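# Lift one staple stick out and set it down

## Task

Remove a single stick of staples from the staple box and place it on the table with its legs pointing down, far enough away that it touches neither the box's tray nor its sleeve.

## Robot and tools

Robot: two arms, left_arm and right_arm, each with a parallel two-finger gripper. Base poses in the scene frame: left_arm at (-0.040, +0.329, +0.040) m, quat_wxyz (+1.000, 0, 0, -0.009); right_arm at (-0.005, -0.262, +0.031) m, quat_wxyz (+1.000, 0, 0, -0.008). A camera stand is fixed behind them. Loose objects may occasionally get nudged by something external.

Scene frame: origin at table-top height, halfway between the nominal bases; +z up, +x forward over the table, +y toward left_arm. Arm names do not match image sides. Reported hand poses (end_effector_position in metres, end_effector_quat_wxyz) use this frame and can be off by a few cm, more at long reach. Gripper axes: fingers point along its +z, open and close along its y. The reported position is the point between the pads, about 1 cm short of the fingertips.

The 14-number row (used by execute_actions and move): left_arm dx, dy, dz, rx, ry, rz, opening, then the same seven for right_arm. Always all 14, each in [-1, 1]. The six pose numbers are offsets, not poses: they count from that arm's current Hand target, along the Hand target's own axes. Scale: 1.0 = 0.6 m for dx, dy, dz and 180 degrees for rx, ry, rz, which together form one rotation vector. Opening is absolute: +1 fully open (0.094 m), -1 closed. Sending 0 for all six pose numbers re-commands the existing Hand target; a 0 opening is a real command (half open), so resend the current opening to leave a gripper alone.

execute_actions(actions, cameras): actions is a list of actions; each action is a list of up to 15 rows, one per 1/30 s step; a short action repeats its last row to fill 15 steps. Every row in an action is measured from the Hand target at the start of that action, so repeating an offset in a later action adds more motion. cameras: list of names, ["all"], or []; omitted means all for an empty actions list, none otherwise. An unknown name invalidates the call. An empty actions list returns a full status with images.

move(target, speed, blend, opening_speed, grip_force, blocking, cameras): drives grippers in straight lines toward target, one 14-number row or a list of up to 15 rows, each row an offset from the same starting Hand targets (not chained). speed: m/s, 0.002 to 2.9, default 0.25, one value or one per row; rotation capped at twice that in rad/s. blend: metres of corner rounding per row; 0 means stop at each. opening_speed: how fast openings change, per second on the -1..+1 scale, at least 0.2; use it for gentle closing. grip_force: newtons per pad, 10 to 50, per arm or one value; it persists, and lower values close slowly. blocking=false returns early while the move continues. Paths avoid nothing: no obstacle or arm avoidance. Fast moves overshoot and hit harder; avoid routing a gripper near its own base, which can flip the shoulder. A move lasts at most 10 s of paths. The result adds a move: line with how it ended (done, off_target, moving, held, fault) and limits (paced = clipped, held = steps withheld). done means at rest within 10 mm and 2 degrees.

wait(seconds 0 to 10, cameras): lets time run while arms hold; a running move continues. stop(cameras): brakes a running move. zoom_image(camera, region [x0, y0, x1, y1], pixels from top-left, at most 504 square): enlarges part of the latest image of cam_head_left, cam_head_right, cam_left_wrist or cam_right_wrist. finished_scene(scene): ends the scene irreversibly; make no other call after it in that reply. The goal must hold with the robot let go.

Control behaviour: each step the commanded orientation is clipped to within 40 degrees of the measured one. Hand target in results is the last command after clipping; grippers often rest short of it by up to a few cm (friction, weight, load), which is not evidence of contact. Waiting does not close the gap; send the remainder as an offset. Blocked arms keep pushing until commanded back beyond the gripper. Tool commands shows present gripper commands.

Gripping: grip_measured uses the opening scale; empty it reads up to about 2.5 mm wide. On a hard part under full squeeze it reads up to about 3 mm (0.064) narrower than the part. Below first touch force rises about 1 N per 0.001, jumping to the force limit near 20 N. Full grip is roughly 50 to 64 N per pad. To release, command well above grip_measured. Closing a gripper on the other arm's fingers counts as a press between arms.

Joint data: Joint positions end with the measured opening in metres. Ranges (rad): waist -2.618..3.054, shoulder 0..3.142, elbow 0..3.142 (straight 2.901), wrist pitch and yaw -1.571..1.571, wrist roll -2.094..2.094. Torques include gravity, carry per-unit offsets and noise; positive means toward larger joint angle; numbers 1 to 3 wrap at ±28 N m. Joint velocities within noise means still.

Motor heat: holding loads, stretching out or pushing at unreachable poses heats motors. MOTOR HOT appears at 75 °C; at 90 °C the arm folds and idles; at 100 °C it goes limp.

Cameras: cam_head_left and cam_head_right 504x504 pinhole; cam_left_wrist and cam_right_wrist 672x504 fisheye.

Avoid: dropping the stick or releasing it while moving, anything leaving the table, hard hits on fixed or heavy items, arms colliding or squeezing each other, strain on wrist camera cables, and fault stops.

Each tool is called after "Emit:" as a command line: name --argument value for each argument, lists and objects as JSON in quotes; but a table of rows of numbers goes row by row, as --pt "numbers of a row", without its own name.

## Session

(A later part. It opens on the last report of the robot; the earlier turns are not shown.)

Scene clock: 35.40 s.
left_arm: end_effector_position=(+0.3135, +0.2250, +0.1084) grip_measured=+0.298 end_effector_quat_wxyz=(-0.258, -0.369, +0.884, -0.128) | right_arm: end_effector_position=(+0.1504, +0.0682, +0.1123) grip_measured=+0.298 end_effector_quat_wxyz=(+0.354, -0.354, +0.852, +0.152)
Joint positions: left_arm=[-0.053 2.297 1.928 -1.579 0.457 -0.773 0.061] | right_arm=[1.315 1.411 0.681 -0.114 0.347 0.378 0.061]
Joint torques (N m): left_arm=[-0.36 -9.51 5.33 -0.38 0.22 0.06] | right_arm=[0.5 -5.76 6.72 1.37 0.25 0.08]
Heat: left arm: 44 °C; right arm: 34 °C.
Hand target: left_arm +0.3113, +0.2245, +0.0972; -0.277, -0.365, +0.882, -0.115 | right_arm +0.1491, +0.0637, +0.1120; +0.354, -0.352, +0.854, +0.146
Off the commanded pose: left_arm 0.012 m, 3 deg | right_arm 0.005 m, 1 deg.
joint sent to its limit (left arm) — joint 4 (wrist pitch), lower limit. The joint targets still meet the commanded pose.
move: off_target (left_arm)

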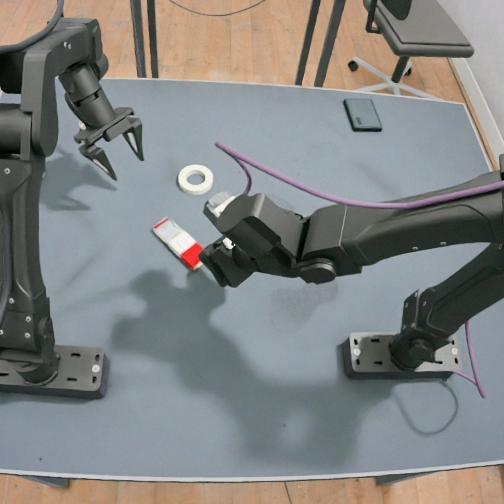

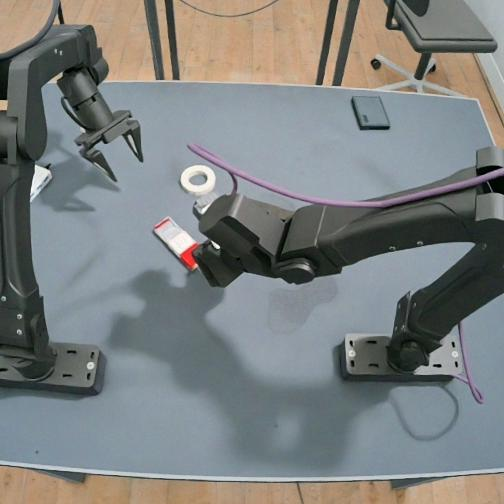

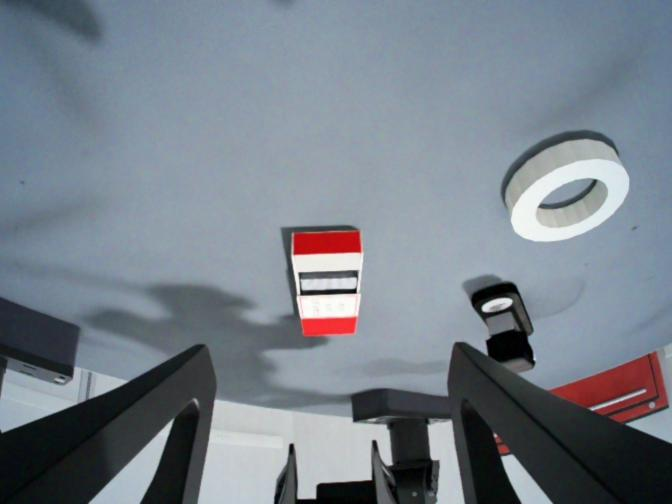

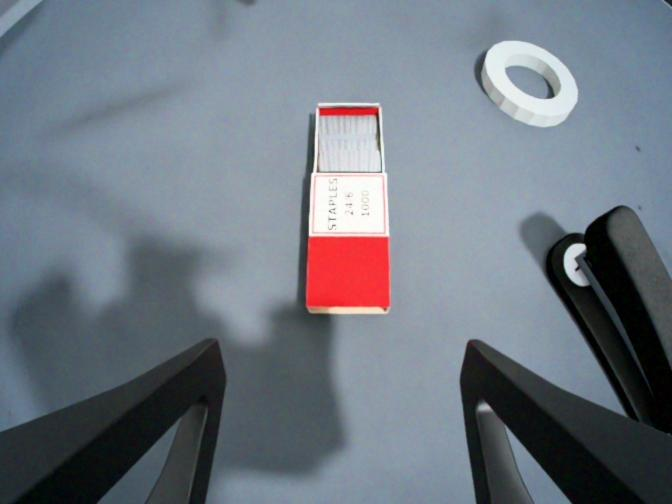

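Emit:
move --target '[0.117,-0.004,0.095,-0.152,-0.1517,0.483,0.3,0,-0.05,-0.2,0,0,0,0.3]' --cameras '["all"]'

Scene clock: 39.77 s.
left_arm: end_effector_position=(+0.2470, +0.1599, +0.0816) grip_measured=+0.298 end_effector_quat_wxyz=(-0.020, +0.379, +0.925, +0.001) | right_arm: end_effector_position=(+0.1098, -0.0186, +0.1812) grip_measured=+0.298 end_effector_quat_wxyz=(+0.343, -0.360, +0.857, +0.136)
Joint positions: left_arm=[-0.516 1.89 1.337 -1.057 0.004 0.244 0.061] | right_arm=[1.416 0.941 0.722 -0.7 0.412 0.463 0.061]
Joint torques (N m): left_arm=[-0.1 -12.48 4.38 0.39 -0.03 0.04] | right_arm=[0.69 -2.67 10.62 1.21 0.28 0.07]
Heat: left arm: 44 °C; right arm: 34 °C.
Hand target: left_arm +0.2492, +0.1591, +0.0906; +0.000, +0.383, +0.924, +0.000 | right_arm +0.1101, -0.0175, +0.1969; +0.354, -0.352, +0.854, +0.146
Off the commanded pose: left_arm 0.009 m, 2 deg | right_arm 0.016 m, 2 deg.
move: off_target (right_arm)

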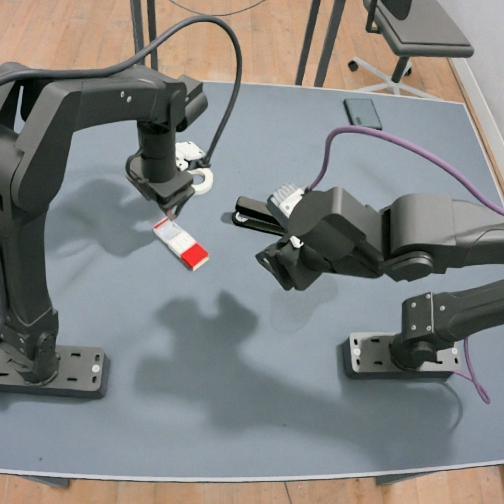

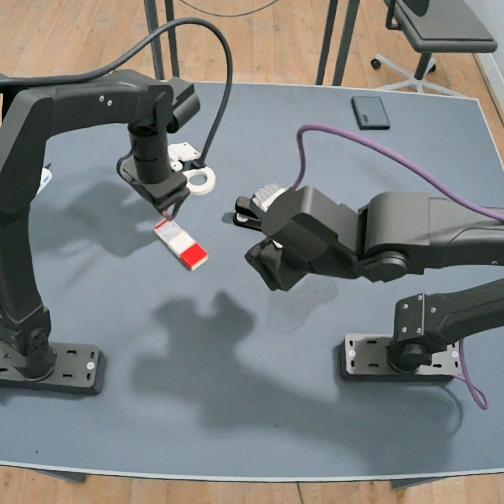

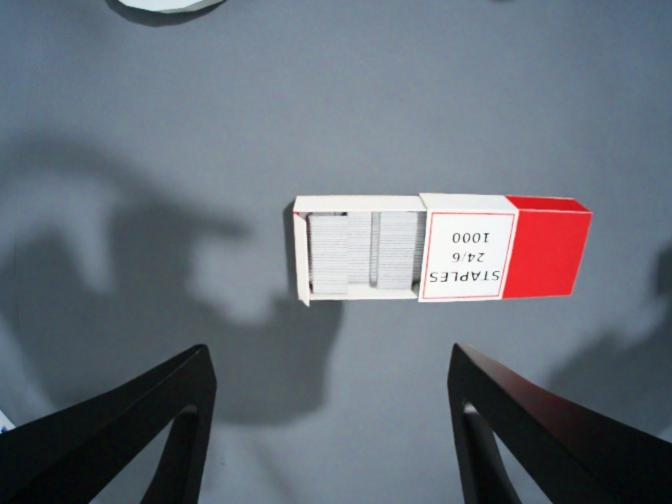

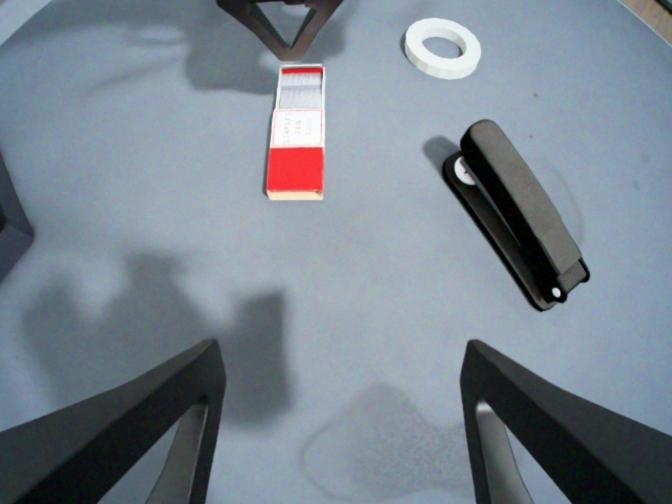

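Emit:
zoom_image --camera "cam_left_wrist" --region '[280, 180, 440, 310]'

Scaled by 3.150 from the camera's 672x504 image, which has a finer 960x720 frame.

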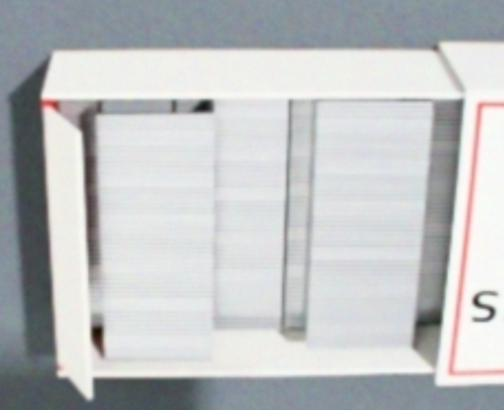

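Emit:
move --target '[-0.007,0.0,0.075,0,0,0,-0.6,0,0,0,0,0,0,0.3]' --cameras '["cam_left_wrist"]'

Emit:
zoom_image --camera "cam_left_wrist" --region '[220, 180, 460, 400]'

Scene clock: 41.67 s.
left_arm: end_effector_position=(+0.2549, +0.1552, +0.0573) grip_measured=-0.598 end_effector_quat_wxyz=(+0.012, +0.379, +0.925, -0.004) | right_arm: end_effector_position=(+0.1098, -0.0187, +0.1812) grip_measured=+0.298 end_effector_quat_wxyz=(+0.343, -0.360, +0.857, +0.136)
Joint positions: left_arm=[-0.516 1.898 1.245 -0.892 0.004 0.244 0.019] | right_arm=[1.416 0.941 0.722 -0.7 0.412 0.463 0.061]
Joint torques (N m): left_arm=[-0.32 -6.93 4.44 0.51 -0.01 0.03] | right_arm=[0.7 -2.69 10.63 1.21 0.28 0.08]
Heat: left arm: 44 °C; right arm: 35 °C.
Hand target: left_arm +0.2522, +0.1561, +0.0456; +0.000, +0.383, +0.924, +0.000 | right_arm +0.1101, -0.0175, +0.1969; +0.354, -0.353, +0.854, +0.146
Off the commanded pose: left_arm 0.012 m, 2 deg | right_arm 0.016 m, 2 deg.
move: off_target (left_arm, right_arm)
Images, in order (width x height): cam_left_wrist 672x504.

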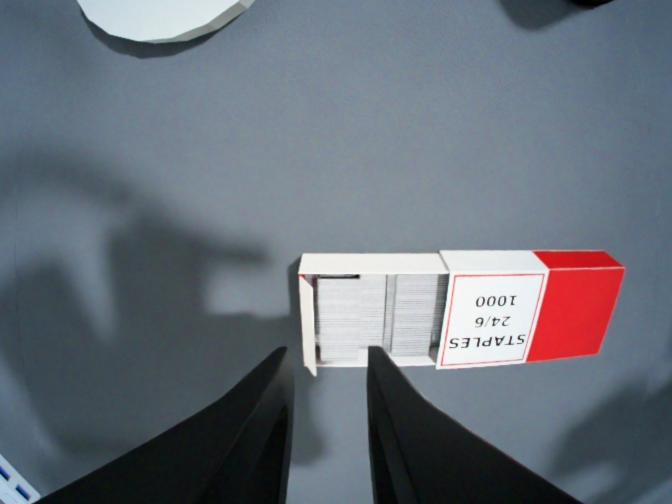

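Scaled by 2.100 from the camera's 672x504 image, which has a finer 960x720 frame.

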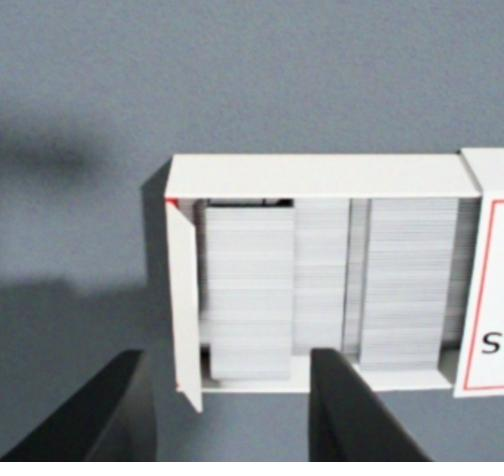

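Emit:
move --pt "0 -0.003 0.04 0 0 0 -1 0 0 0 0 0 0 0.3" --pt "0 -0.003 0.066 0 0 0 -1 0 0 0 0 0 0 0.3" --pt "0 -0.013 0.07 0 0 0 -1 0 0 0 0 0 0 0.3" --pt "0 -0.013 0.02 0 0 0 -1 0 0 0 0 0 0 0.3" --speed '[0.15,0.05,0.04,0.1]' --cameras '["cam_left_wrist"]'

Emit:
zoom_image --camera "cam_left_wrist" --region '[220, 180, 460, 400]'

Scene clock: 46.03 s.
left_arm: end_effector_position=(+0.2421, +0.1580, +0.0253) grip_measured=-0.994 end_effector_quat_wxyz=(-0.012, +0.383, +0.923, +0.009) | right_arm: end_effector_position=(+0.1098, -0.0187, +0.1812) grip_measured=+0.298 end_effector_quat_wxyz=(+0.343, -0.360, +0.857, +0.136)
Joint positions: left_arm=[-0.538 1.956 1.184 -0.825 -0.013 0.231 0] | right_arm=[1.416 0.941 0.722 -0.7 0.412 0.463 0.061]
Joint torques (N m): left_arm=[-0.35 -10.54 6.15 0.25 0.18 -0.06] | right_arm=[0.7 -2.67 10.65 1.21 0.28 0.07]
Heat: left arm: 43 °C; right arm: 35 °C.
Hand target: left_arm +0.2466, +0.1506, +0.0336; +0.000, +0.383, +0.924, +0.000 | right_arm +0.1101, -0.0175, +0.1969; +0.354, -0.353, +0.854, +0.146
Off the commanded pose: left_arm 0.012 m, 2 deg | right_arm 0.016 m, 2 deg.
move: off_target (left_arm, right_arm)
Images, in order (width x height): cam_left_wrist 672x504.

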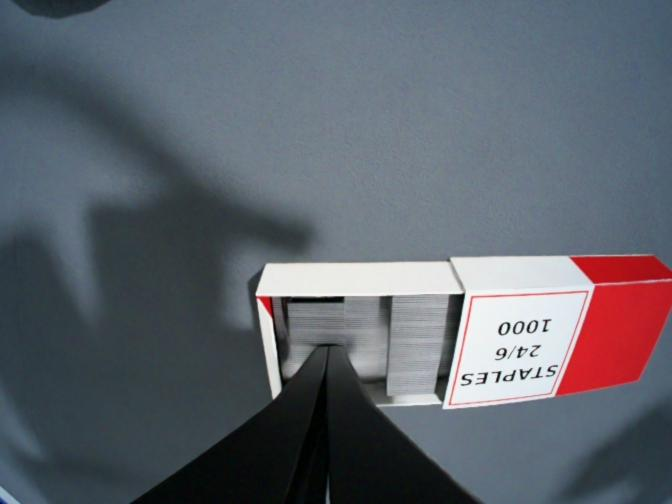

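Scaled by 2.100 from the camera's 672x504 image, which has a finer 960x720 frame.

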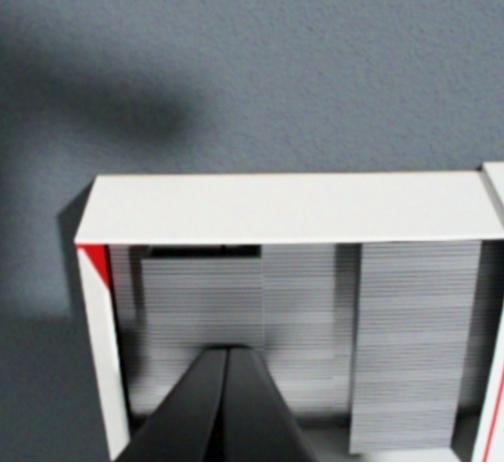

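Emit:
move --pt "0 0.003 -0.03 0 0 0 -1 0 0 0 0 0 0 0.3" --pt "0 0.003 -0.022 0 0 0 -0.62 0 0 0 0 0 0 0.3" --cameras '["cam_left_wrist"]'

Emit:
zoom_image --camera "cam_left_wrist" --region '[220, 180, 460, 400]'

Scene clock: 47.93 s.
left_arm: end_effector_position=(+0.2413, +0.1585, +0.0361) grip_measured=-0.622 end_effector_quat_wxyz=(-0.022, +0.383, +0.923, +0.010) | right_arm: end_effector_position=(+0.1098, -0.0187, +0.1812) grip_measured=+0.298 end_effector_quat_wxyz=(+0.343, -0.360, +0.857, +0.136)
Joint positions: left_arm=[-0.538 1.95 1.223 -0.891 -0.013 0.231 0.018] | right_arm=[1.416 0.941 0.722 -0.7 0.412 0.463 0.061]
Joint torques (N m): left_arm=[0.06 -11.88 5.44 0.34 0.18 0] | right_arm=[0.7 -2.69 10.63 1.21 0.28 0.08]
Heat: left arm: 43 °C; right arm: 35 °C.
Hand target: left_arm +0.2478, +0.1519, +0.0468; +0.000, +0.383, +0.924, +0.000 | right_arm +0.1101, -0.0175, +0.1969; +0.354, -0.353, +0.854, +0.146
Off the commanded pose: left_arm 0.014 m, 3 deg | right_arm 0.016 m, 2 deg.
move: off_target (left_arm, right_arm); target 2's new opening was sent with left_arm's hand 0.014 m and 3 deg from that target
Images, in order (width x height): cam_left_wrist 672x504.

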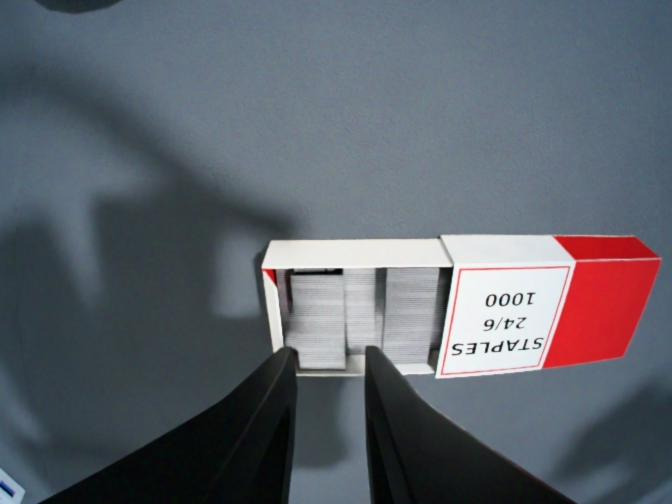

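Scaled by 2.100 from the camera's 672x504 image, which has a finer 960x720 frame.

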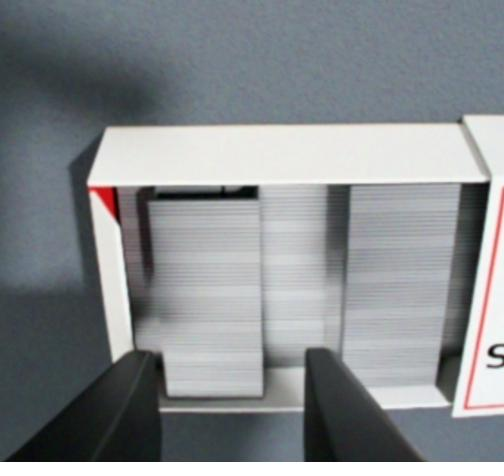

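Emit:
move --target '[0,0.006,0.008,0,0,0,-0.62,0,0,0,0,0,0,0.3]' --cameras '["cam_left_wrist"]'

Emit:
zoom_image --camera "cam_left_wrist" --region '[220, 180, 460, 400]'

Scene clock: 48.93 s.
left_arm: end_effector_position=(+0.2446, +0.1581, +0.0360) grip_measured=-0.622 end_effector_quat_wxyz=(-0.016, +0.383, +0.923, +0.009) | right_arm: end_effector_position=(+0.1098, -0.0187, +0.1812) grip_measured=+0.298 end_effector_quat_wxyz=(+0.343, -0.360, +0.857, +0.136)
Joint positions: left_arm=[-0.533 1.95 1.223 -0.878 -0.013 0.235 0.018] | right_arm=[1.416 0.941 0.722 -0.7 0.412 0.463 0.061]
Joint torques (N m): left_arm=[0.51 -10.92 5.07 0.41 0.17 0.04] | right_arm=[0.7 -2.67 10.63 1.21 0.28 0.08]
Heat: left arm: 43 °C; right arm: 35 °C.
Hand target: left_arm +0.2504, +0.1544, +0.0420; +0.000, +0.383, +0.924, +0.000 | right_arm +0.1101, -0.0175, +0.1969; +0.354, -0.353, +0.854, +0.146
Off the commanded pose: left_arm 0.009 m, 2 deg | right_arm 0.016 m, 2 deg.
move: off_target (right_arm)
Images, in order (width x height): cam_left_wrist 672x504.

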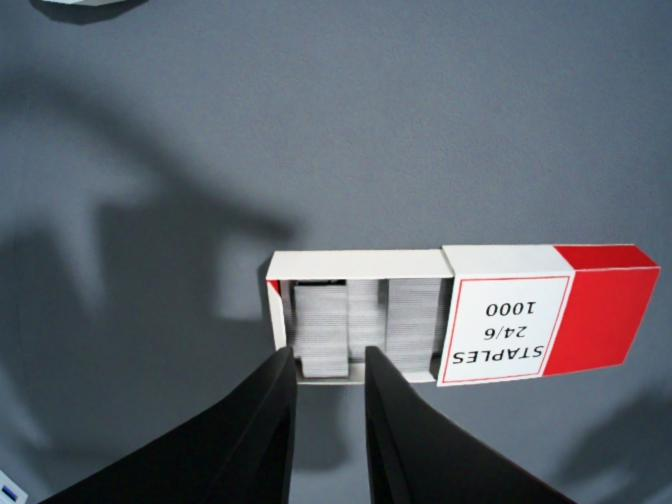

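Scaled by 2.100 from the camera's 672x504 image, which has a finer 960x720 frame.

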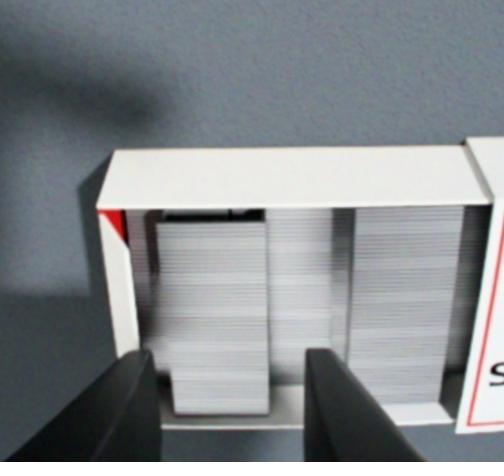

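Emit:
move --target '[0,0.007,0.005,0,0,0,-0.62,0,0,0,0,0,0,0.3]' --cameras '["cam_left_wrist"]'

Emit:
zoom_image --camera "cam_left_wrist" --region '[220, 180, 460, 400]'

Scene clock: 49.80 s.
left_arm: end_effector_position=(+0.2491, +0.1608, +0.0359) grip_measured=-0.622 end_effector_quat_wxyz=(-0.011, +0.382, +0.924, +0.008) | right_arm: end_effector_position=(+0.1098, -0.0187, +0.1812) grip_measured=+0.298 end_effector_quat_wxyz=(+0.343, -0.360, +0.857, +0.136)
Joint positions: left_arm=[-0.519 1.95 1.223 -0.868 -0.013 0.247 0.018] | right_arm=[1.416 0.941 0.722 -0.7 0.412 0.463 0.061]
Joint torques (N m): left_arm=[0.35 -10.15 5.03 0.43 0.18 0.06] | right_arm=[0.7 -2.67 10.63 1.22 0.28 0.08]
Motor temperatures (°C): left_arm=[26 33 43 26 24 26 24] | right_arm=[26 29 35 29 23 25 25]
Heat: left arm: 43 °C; right arm: 35 °C.
Hand target: left_arm +0.2533, +0.1574, +0.0390; +0.000, +0.383, +0.924, +0.000 | right_arm +0.1101, -0.0175, +0.1969; +0.354, -0.353, +0.854, +0.146
Off the commanded pose: left_arm 0.006 m, 2 deg | right_arm 0.016 m, 2 deg.
move: off_target (right_arm)
Images, in order (width x height): cam_left_wrist 672x504.

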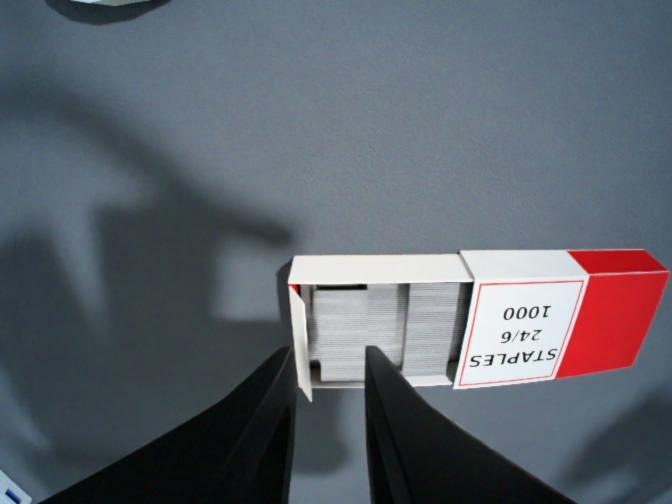

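Scaled by 2.100 from the camera's 672x504 image, which has a finer 960x720 frame.

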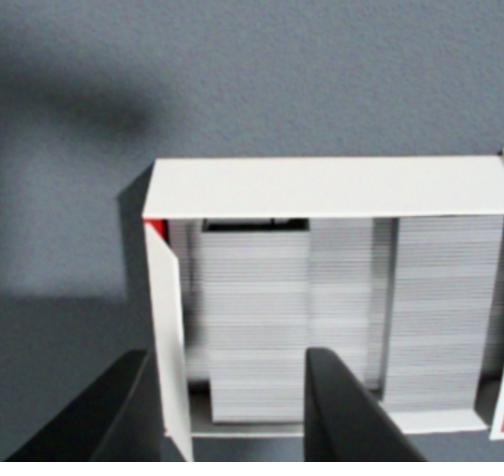

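Emit:
move --target '[0,-0.0075,0.0,0,0,0,-0.62,0,0,0,0,0,0,0.3]' --cameras '["cam_left_wrist"]'

Emit:
zoom_image --camera "cam_left_wrist" --region '[220, 180, 460, 400]'

Scene clock: 50.73 s.
left_arm: end_effector_position=(+0.2489, +0.1595, +0.0359) grip_measured=-0.622 end_effector_quat_wxyz=(-0.010, +0.383, +0.924, +0.008) | right_arm: end_effector_position=(+0.1098, -0.0187, +0.1812) grip_measured=+0.298 end_effector_quat_wxyz=(+0.343, -0.360, +0.857, +0.136)
Joint positions: left_arm=[-0.523 1.95 1.223 -0.867 -0.013 0.245 0.018] | right_arm=[1.416 0.941 0.722 -0.7 0.412 0.463 0.061]
Joint torques (N m): left_arm=[-0.35 -10.5 4.66 0.42 0.18 -0.05] | right_arm=[0.7 -2.69 10.62 1.21 0.28 0.07]
Heat: left arm: 43 °C; right arm: 35 °C.
Hand target: left_arm +0.2502, +0.1542, +0.0390; +0.000, +0.383, +0.924, +0.000 | right_arm +0.1101, -0.0175, +0.1969; +0.354, -0.353, +0.854, +0.146
Off the commanded pose: left_arm 0.006 m, 1 deg | right_arm 0.016 m, 2 deg.
move: off_target (right_arm)
Images, in order (width x height): cam_left_wrist 672x504.

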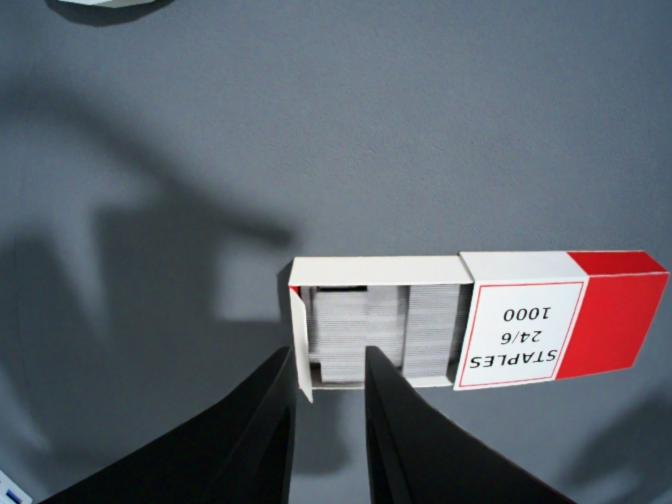

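Scaled by 2.100 from the camera's 672x504 image, which has a finer 960x720 frame.

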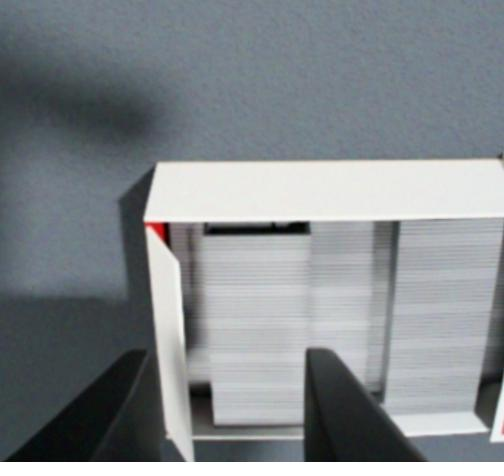

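Emit:
move --target '[0,-0.005,0.0,0,0,0,-0.62,0,0,0,0,0,0,0.3]' --cameras '["cam_left_wrist"]'

Emit:
zoom_image --camera "cam_left_wrist" --region '[220, 180, 460, 400]'

Scene clock: 51.53 s.
left_arm: end_effector_position=(+0.2476, +0.1569, +0.0359) grip_measured=-0.622 end_effector_quat_wxyz=(-0.010, +0.384, +0.923, +0.008) | right_arm: end_effector_position=(+0.1098, -0.0187, +0.1812) grip_measured=+0.298 end_effector_quat_wxyz=(+0.343, -0.360, +0.857, +0.136)
Joint positions: left_arm=[-0.532 1.95 1.223 -0.866 -0.013 0.237 0.018] | right_arm=[1.416 0.941 0.722 -0.7 0.412 0.463 0.061]
Joint torques (N m): left_arm=[-0.36 -10.67 4.44 0.42 0.18 -0.07] | right_arm=[0.69 -2.67 10.65 1.21 0.28 0.08]
Heat: left arm: 43 °C; right arm: 35 °C.
Hand target: left_arm +0.2480, +0.1520, +0.0390; +0.000, +0.383, +0.924, +0.000 | right_arm +0.1101, -0.0175, +0.1969; +0.354, -0.353, +0.854, +0.146
Off the commanded pose: left_arm 0.006 m, 1 deg | right_arm 0.016 m, 2 deg.
move: off_target (right_arm)
Images, in order (width x height): cam_left_wrist 672x504.

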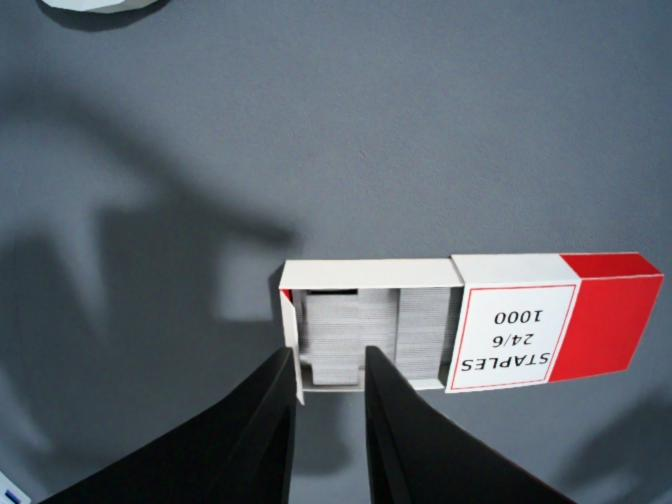

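Scaled by 2.100 from the camera's 672x504 image, which has a finer 960x720 frame.

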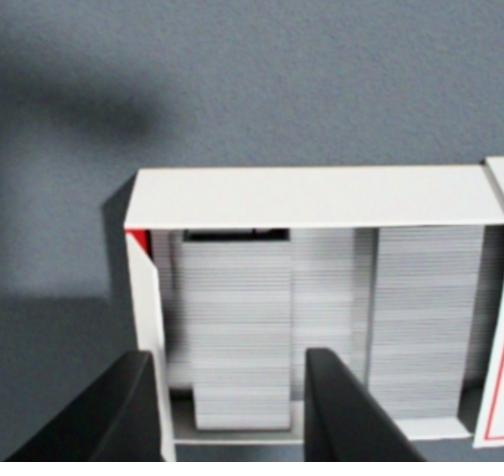

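Emit:
move --target '[0,-0.0038,0.0,0,0,0,-0.62,0,0,0,0,0,0,0.3]' --cameras '["cam_left_wrist"]'

Emit:
zoom_image --camera "cam_left_wrist" --region '[220, 180, 460, 400]'

Scene clock: 52.43 s.
left_arm: end_effector_position=(+0.2467, +0.1551, +0.0359) grip_measured=-0.622 end_effector_quat_wxyz=(-0.009, +0.383, +0.924, +0.008) | right_arm: end_effector_position=(+0.1098, -0.0187, +0.1812) grip_measured=+0.298 end_effector_quat_wxyz=(+0.343, -0.360, +0.857, +0.136)
Joint positions: left_arm=[-0.538 1.95 1.223 -0.865 -0.013 0.23 0.018] | right_arm=[1.416 0.941 0.722 -0.7 0.412 0.463 0.061]
Joint torques (N m): left_arm=[-0.39 -10.82 4.26 0.43 0.17 -0.06] | right_arm=[0.69 -2.67 10.63 1.21 0.28 0.07]
Heat: left arm: 43 °C; right arm: 35 °C.
Hand target: left_arm +0.2464, +0.1505, +0.0390; +0.000, +0.383, +0.924, +0.000 | right_arm +0.1101, -0.0175, +0.1969; +0.354, -0.353, +0.854, +0.146
Off the commanded pose: left_arm 0.006 m, 1 deg | right_arm 0.016 m, 2 deg.
move: off_target (right_arm)
Images, in order (width x height): cam_left_wrist 672x504.

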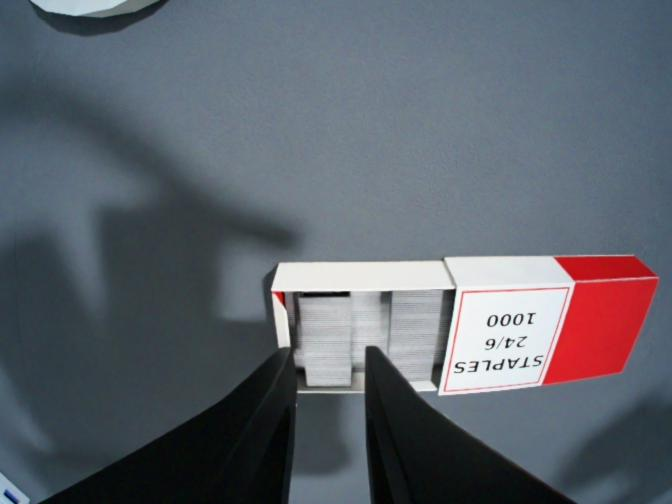

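Scaled by 2.100 from the camera's 672x504 image, which has a finer 960x720 frame.

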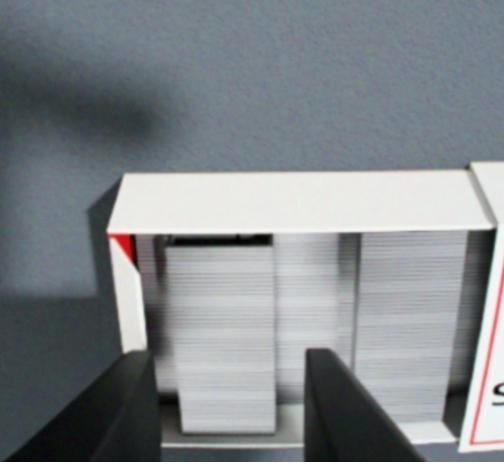

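Emit:
move --target '[0,0,0.027,0,0,0,-0.62,0,0,0,0,0,0,0.3]' --cameras '["cam_left_wrist"]' --speed 0.06

Emit:
zoom_image --camera "cam_left_wrist" --region '[220, 200, 460, 420]'

Scene clock: 53.63 s.
left_arm: end_effector_position=(+0.2504, +0.1527, +0.0295) grip_measured=-0.622 end_effector_quat_wxyz=(+0.006, +0.383, +0.924, +0.005) | right_arm: end_effector_position=(+0.1098, -0.0187, +0.1812) grip_measured=+0.298 end_effector_quat_wxyz=(+0.343, -0.360, +0.857, +0.136)
Joint positions: left_arm=[-0.538 1.95 1.194 -0.805 -0.013 0.23 0.018] | right_arm=[1.416 0.941 0.722 -0.7 0.412 0.463 0.061]
Joint torques (N m): left_arm=[-0.39 -8.36 4.12 0.49 0.17 -0.06] | right_arm=[0.69 -2.69 10.63 1.21 0.29 0.08]
Heat: left arm: 43 °C; right arm: 35 °C.
Hand target: left_arm +0.2464, +0.1505, +0.0228; +0.000, +0.383, +0.924, +0.000 | right_arm +0.1101, -0.0175, +0.1969; +0.354, -0.353, +0.854, +0.146
Off the commanded pose: left_arm 0.008 m, 1 deg | right_arm 0.016 m, 2 deg.
move: off_target (right_arm)
Images, in order (width x height): cam_left_wrist 672x504.

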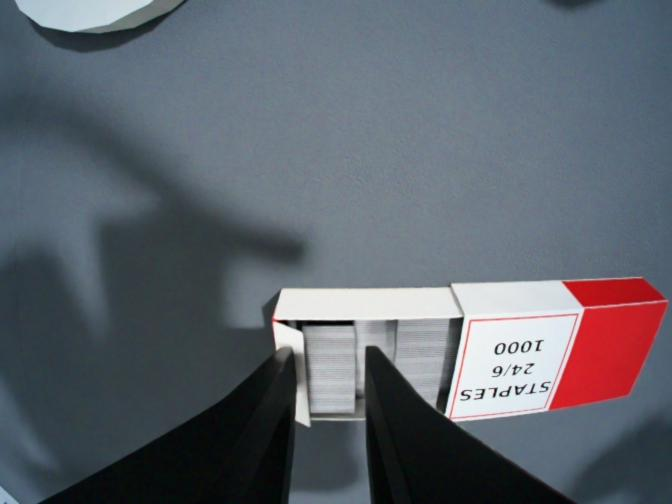

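Scaled by 2.100 from the camera's 672x504 image, which has a finer 960x720 frame.

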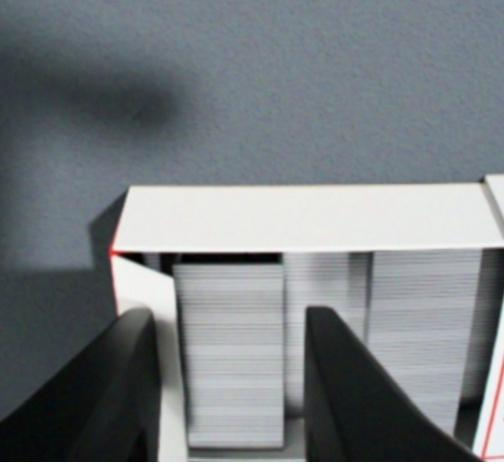

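Emit:
move --pt "0 0 -0.03 0 0 0 -1 0 0 0 0 0 0 0.3" --pt "0 0 -0.025 0 0 0 -1 0 0 0 0 0 0 0.3" --pt "0 0 0.025 0 0 0 -1 0 0 0 0 0 0 0.3" --pt "0 -0.015 0.025 0 0 0 -1 0 0 0 0 0 0 0.3" --pt "0 -0.015 -0.03 0 0 0 -1 0 0 0 0 0 0 0.3" --pt "0 -0.008 -0.03 0 0 0 -0.6 0 0 0 0 0 0 0.3" --speed '[0.15,0.1,0.06,0.04,0.1,0.1]' --cameras '["cam_left_wrist"]'

Emit:
zoom_image --camera "cam_left_wrist" --region '[220, 200, 460, 420]'

Scene clock: 57.97 s.
left_arm: end_effector_position=(+0.2348, +0.1534, +0.0280) grip_measured=-0.602 end_effector_quat_wxyz=(-0.020, +0.383, +0.923, +0.010) | right_arm: end_effector_position=(+0.1098, -0.0187, +0.1812) grip_measured=+0.298 end_effector_quat_wxyz=(+0.343, -0.360, +0.857, +0.136)
Joint positions: left_arm=[-0.561 1.952 1.189 -0.851 -0.013 0.207 0.019] | right_arm=[1.416 0.941 0.722 -0.7 0.412 0.463 0.061]
Joint torques (N m): left_arm=[0.34 -11.59 6.37 0.21 0.17 0.04] | right_arm=[0.7 -2.67 10.63 1.21 0.28 0.08]
Heat: left arm: 43 °C; right arm: 35 °C.
Hand target: left_arm +0.2431, +0.1470, +0.0408; +0.000, +0.383, +0.924, +0.000 | right_arm +0.1101, -0.0175, +0.1969; +0.354, -0.353, +0.854, +0.146
Off the commanded pose: left_arm 0.017 m, 3 deg | right_arm 0.016 m, 2 deg.
move: off_target (left_arm, right_arm); target 6's new opening was sent with left_arm's hand 0.016 m and 3 deg from that target
Images, in order (width x height): cam_left_wrist 672x504.

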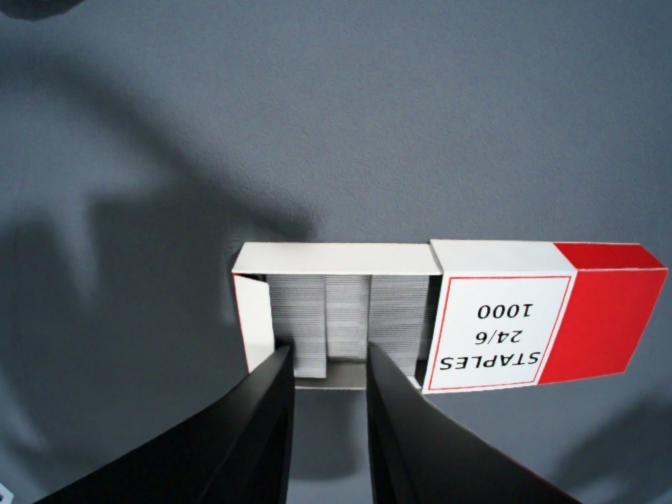

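Scaled by 2.100 from the camera's 672x504 image, which has a finer 960x720 frame.

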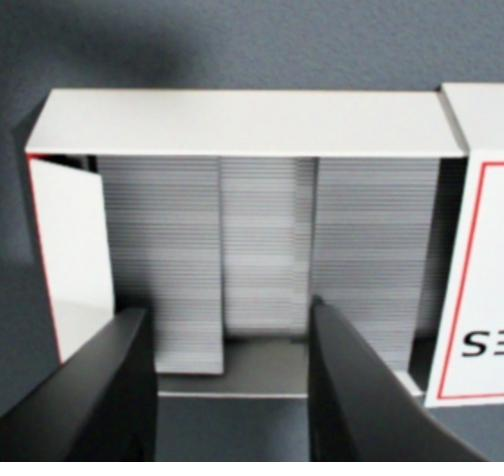

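Emit:
move --pt "0 -0.005 -0.02 0 0 0 -0.6 0 0 0 0 0 0 0.3" --pt "0 -0.03 -0.02 0 0 0 -1 0 0 0 0 0 0 0.3" --pt "0 -0.03 0.044 0 0 0 -1 0 0 0 0 0 0 0.3" --pt "0 -0.014 0.044 0 0 0 -1 0 0 0 0 0 0 0.3" --pt "0 -0.014 -0.02 0 0 0 -1 0 0 0 0 0 0 0.3" --pt "0 -0.022 -0.02 0 0 0 -0.55 0 0 0 0 0 0 0.3" --speed '[0.15,0.15,0.06,0.05,0.1,0.1]' --cameras '["cam_left_wrist"]'

Emit:
zoom_image --camera "cam_left_wrist" --region '[220, 200, 460, 420]'

Scene clock: 63.83 s.
left_arm: end_effector_position=(+0.2290, +0.1448, +0.0379) grip_measured=-0.552 end_effector_quat_wxyz=(-0.021, +0.383, +0.923, +0.009) | right_arm: end_effector_position=(+0.1098, -0.0187, +0.1812) grip_measured=+0.298 end_effector_quat_wxyz=(+0.343, -0.360, +0.857, +0.136)
Joint positions: left_arm=[-0.591 1.936 1.211 -0.892 -0.009 0.177 0.021] | right_arm=[1.416 0.941 0.722 -0.7 0.412 0.463 0.061]
Joint torques (N m): left_arm=[-0.35 -12.62 5.75 0.21 0.13 -0.05] | right_arm=[0.69 -2.67 10.63 1.21 0.28 0.08]
Heat: left arm: 43 °C; right arm: 36 °C.
Hand target: left_arm +0.2337, +0.1377, +0.0528; +0.000, +0.383, +0.924, +0.000 | right_arm +0.1101, -0.0175, +0.1969; +0.354, -0.353, +0.854, +0.146
Off the commanded pose: left_arm 0.017 m, 3 deg | right_arm 0.016 m, 2 deg.
move: off_target (left_arm, right_arm); target 2's new opening was sent with left_arm's hand 0.014 m and 2 deg from that target; target 6's new opening was sent with left_arm's hand 0.017 m and 3 deg from that target
Images, in order (width x height): cam_left_wrist 672x504.

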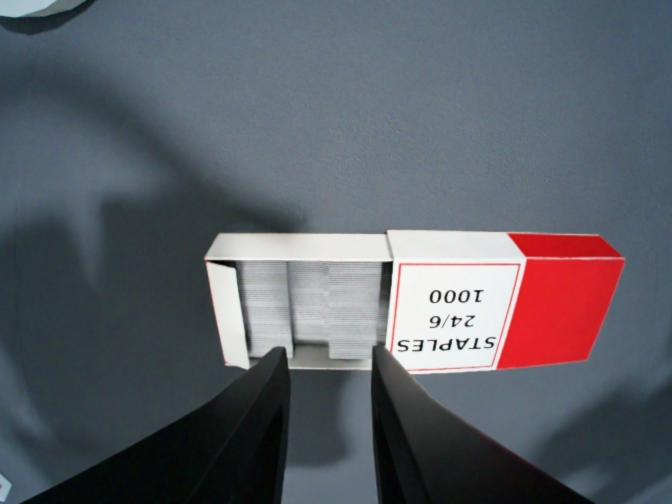

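Scaled by 2.100 from the camera's 672x504 image, which has a finer 960x720 frame.

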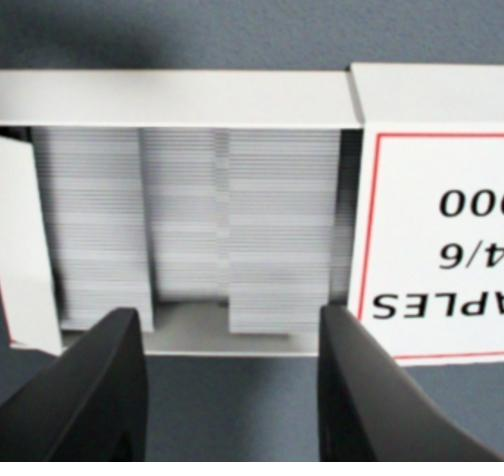

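Emit:
move --pt "0 -0.012 0.03 0 0 0 -1 0 0 0 0 0 0 0.3" --pt "0 -0.012 0.08 0 0 0 -1 0 0 0 0 0 0 0.3" --pt "0 0.004 0.08 0 0 0 -1 0 0 0 0 0 0 0.3" --pt "0 0.004 0.01 0 0 0 -1 0 0 0 0 0 0 0.3" --pt "0 0.004 0.01 0 0 0 -0.6 0 0 0 0 0 0 0.3" --speed '[0.15,0.06,0.05,0.1,0.1]' --cameras '["cam_left_wrist"]'

Emit:
zoom_image --camera "cam_left_wrist" --region '[220, 200, 460, 420]'

Scene clock: 67.70 s.
left_arm: end_effector_position=(+0.2275, +0.1421, +0.0347) grip_measured=-0.602 end_effector_quat_wxyz=(-0.019, +0.383, +0.924, +0.002) | right_arm: end_effector_position=(+0.1098, -0.0187, +0.1812) grip_measured=+0.298 end_effector_quat_wxyz=(+0.343, -0.360, +0.857, +0.136)
Joint positions: left_arm=[-0.593 1.936 1.198 -0.87 0.004 0.173 0.019] | right_arm=[1.416 0.941 0.722 -0.7 0.412 0.463 0.061]
Joint torques (N m): left_arm=[0.38 -11.63 5.98 0.22 -0.01 0.05] | right_arm=[0.7 -2.67 10.63 1.21 0.28 0.07]
Heat: left arm: 43 °C; right arm: 36 °C.
Hand target: left_arm +0.2355, +0.1394, +0.0468; +0.000, +0.383, +0.924, +0.000 | right_arm +0.1101, -0.0175, +0.1969; +0.354, -0.353, +0.854, +0.146
Off the commanded pose: left_arm 0.015 m, 2 deg | right_arm 0.016 m, 2 deg.
move: off_target (left_arm, right_arm); target 5's new opening was sent with left_arm's hand 0.015 m and 2 deg from that target
Images, in order (width x height): cam_left_wrist 672x504.

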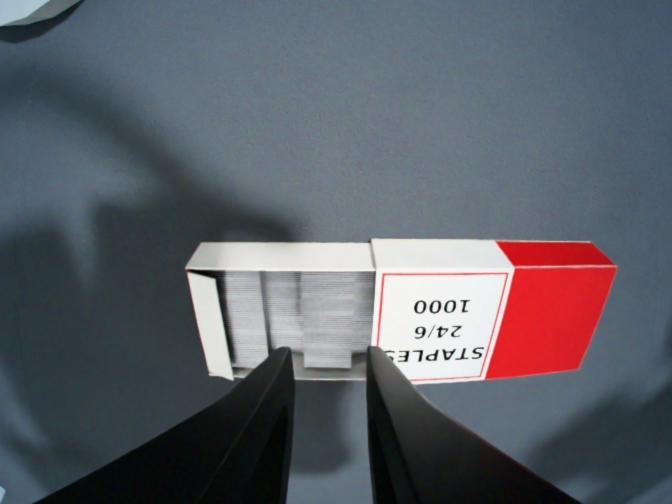

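Scaled by 2.100 from the camera's 672x504 image, which has a finer 960x720 frame.

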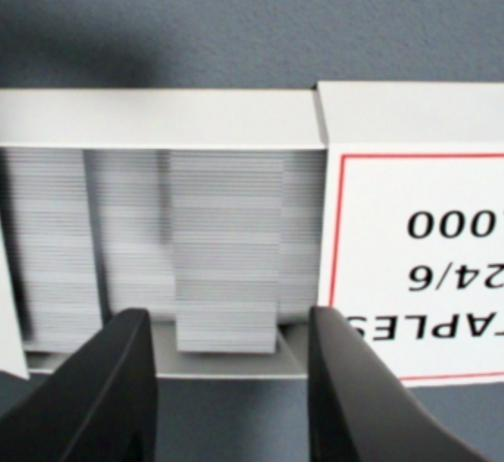

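Emit:
move --target '[0,-0.001,0.045,0,0,0,-0.63,0,0,0,0,0,0,0.3]' --speed 0.06 --cameras '["cam_left_wrist"]'

Emit:
zoom_image --camera "cam_left_wrist" --region '[220, 200, 460, 420]'

Scene clock: 68.93 s.
left_arm: end_effector_position=(+0.2362, +0.1359, +0.0289) grip_measured=-0.628 end_effector_quat_wxyz=(+0.008, +0.383, +0.924, -0.004) | right_arm: end_effector_position=(+0.1098, -0.0187, +0.1812) grip_measured=+0.298 end_effector_quat_wxyz=(+0.343, -0.360, +0.857, +0.136)
Joint positions: left_arm=[-0.593 1.936 1.172 -0.789 0.004 0.173 0.017] | right_arm=[1.416 0.941 0.722 -0.7 0.412 0.463 0.061]
Joint torques (N m): left_arm=[0.24 -7.56 4.16 0.51 -0.01 0.04] | right_arm=[0.69 -2.67 10.63 1.22 0.28 0.08]
Heat: left arm: 43 °C; right arm: 36 °C.
Hand target: left_arm +0.2349, +0.1390, +0.0197; +0.000, +0.383, +0.924, +0.000 | right_arm +0.1101, -0.0175, +0.1969; +0.354, -0.353, +0.854, +0.146
Off the commanded pose: left_arm 0.010 m, 1 deg | right_arm 0.016 m, 2 deg.
move: off_target (right_arm)
Images, in order (width x height): cam_left_wrist 672x504.

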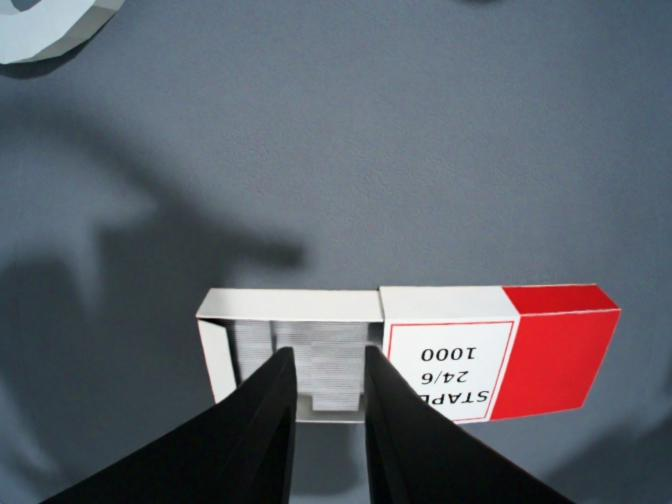

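Scaled by 2.100 from the camera's 672x504 image, which has a finer 960x720 frame.

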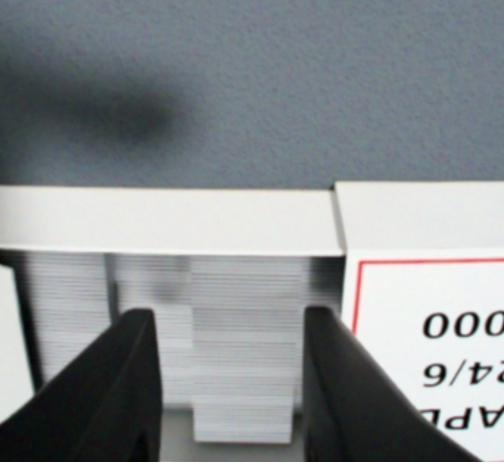

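Emit:
move --target '[0,-0.006,-0.002,0,0,0,-0.59,0,0,0,0,0,0,0.3]' --speed 0.06 --cameras '["cam_left_wrist"]'

Emit:
zoom_image --camera "cam_left_wrist" --region '[220, 200, 460, 420]'

Scene clock: 69.80 s.
left_arm: end_effector_position=(+0.2358, +0.1351, +0.0289) grip_measured=-0.592 end_effector_quat_wxyz=(+0.008, +0.383, +0.924, -0.004) | right_arm: end_effector_position=(+0.1098, -0.0187, +0.1812) grip_measured=+0.298 end_effector_quat_wxyz=(+0.343, -0.360, +0.857, +0.136)
Joint positions: left_arm=[-0.596 1.936 1.172 -0.789 0.004 0.171 0.019] | right_arm=[1.416 0.941 0.722 -0.7 0.412 0.463 0.061]
Joint torques (N m): left_arm=[-0.35 -7.9 4.11 0.47 -0.01 -0.05] | right_arm=[0.69 -2.69 10.63 1.21 0.28 0.08]
Heat: left arm: 43 °C; right arm: 36 °C.
Hand target: left_arm +0.2324, +0.1365, +0.0209; +0.000, +0.383, +0.924, +0.000 | right_arm +0.1101, -0.0175, +0.1969; +0.354, -0.353, +0.854, +0.146
Off the commanded pose: left_arm 0.009 m, 1 deg | right_arm 0.016 m, 2 deg.
move: off_target (right_arm)
Images, in order (width x height): cam_left_wrist 672x504.

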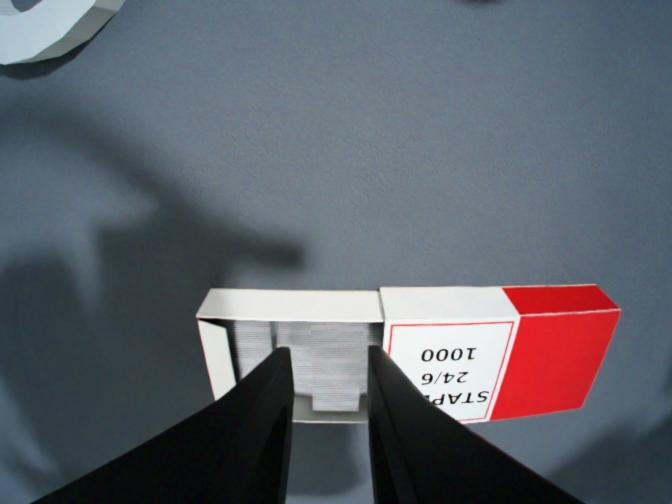

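Scaled by 2.100 from the camera's 672x504 image, which has a finer 960x720 frame.

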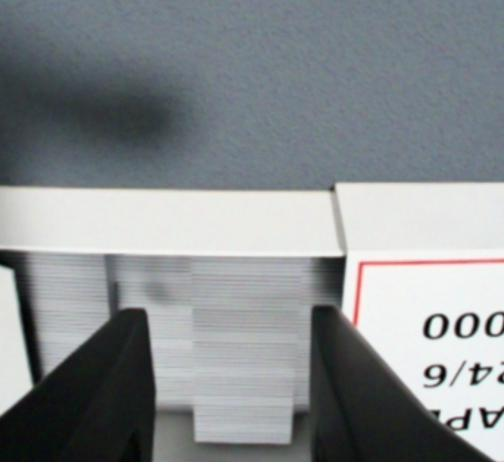

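Emit:
move --pt "0 0 0.022 0 0 0 -0.59 0 0 0 0 0 0 0.3" --pt "0 0 0.022 0 0 0 -0.82 0 0 0 0 0 0 0.3" --speed 0.06 --opening_speed 0.4 --grip_force '[25,50]' --cameras '["cam_left_wrist"]'

Emit:
zoom_image --camera "cam_left_wrist" --region '[220, 220, 460, 440]'

Scene clock: 71.80 s.
left_arm: end_effector_position=(+0.2363, +0.1348, +0.0195) grip_measured=-0.731 end_effector_quat_wxyz=(+0.012, +0.383, +0.924, -0.004) | right_arm: end_effector_position=(+0.1098, -0.0187, +0.1812) grip_measured=+0.298 end_effector_quat_wxyz=(+0.343, -0.360, +0.857, +0.136)
Joint positions: left_arm=[-0.596 1.951 1.149 -0.744 0.004 0.171 0.013] | right_arm=[1.416 0.941 0.722 -0.7 0.412 0.463 0.061]
Joint torques (N m): left_arm=[-0.35 -6.97 4.1 0.52 -0.01 -0.05] | right_arm=[0.69 -2.67 10.63 1.22 0.28 0.07]
Heat: left arm: 43 °C; right arm: 36 °C.
Hand target: left_arm +0.2325, +0.1365, +0.0078; +0.000, +0.383, +0.924, +0.000 | right_arm +0.1101, -0.0175, +0.1969; +0.354, -0.353, +0.854, +0.146
Off the commanded pose: left_arm 0.012 m, 1 deg | right_arm 0.016 m, 2 deg.
grip_force (N): 25, 50
move: off_target (left_arm, right_arm); target 2's new opening was sent with left_arm's hand 0.012 m and 1 deg from that target
Images, in order (width x height): cam_left_wrist 672x504.

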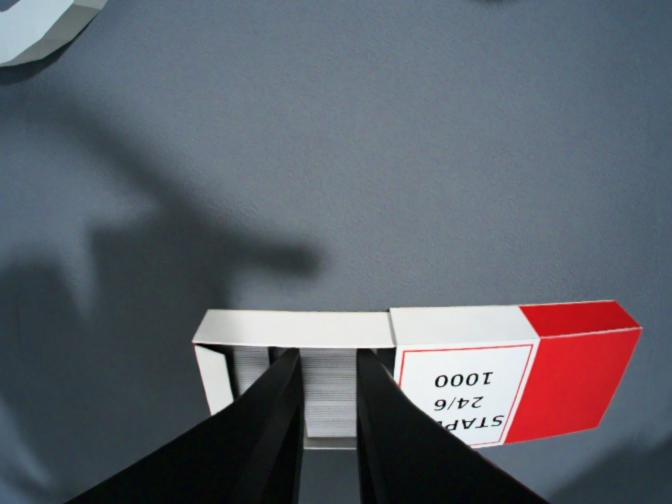

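Scaled by 2.100 from the camera's 672x504 image, which has a finer 960x720 frame.

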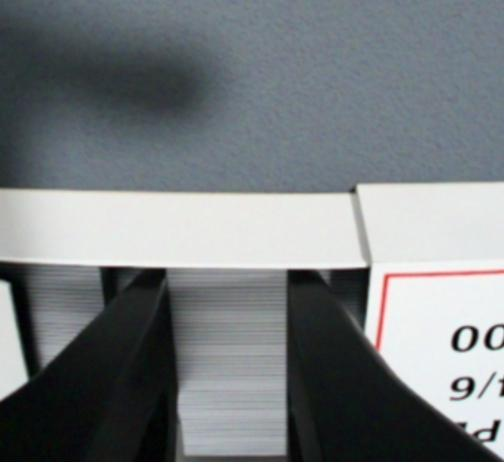

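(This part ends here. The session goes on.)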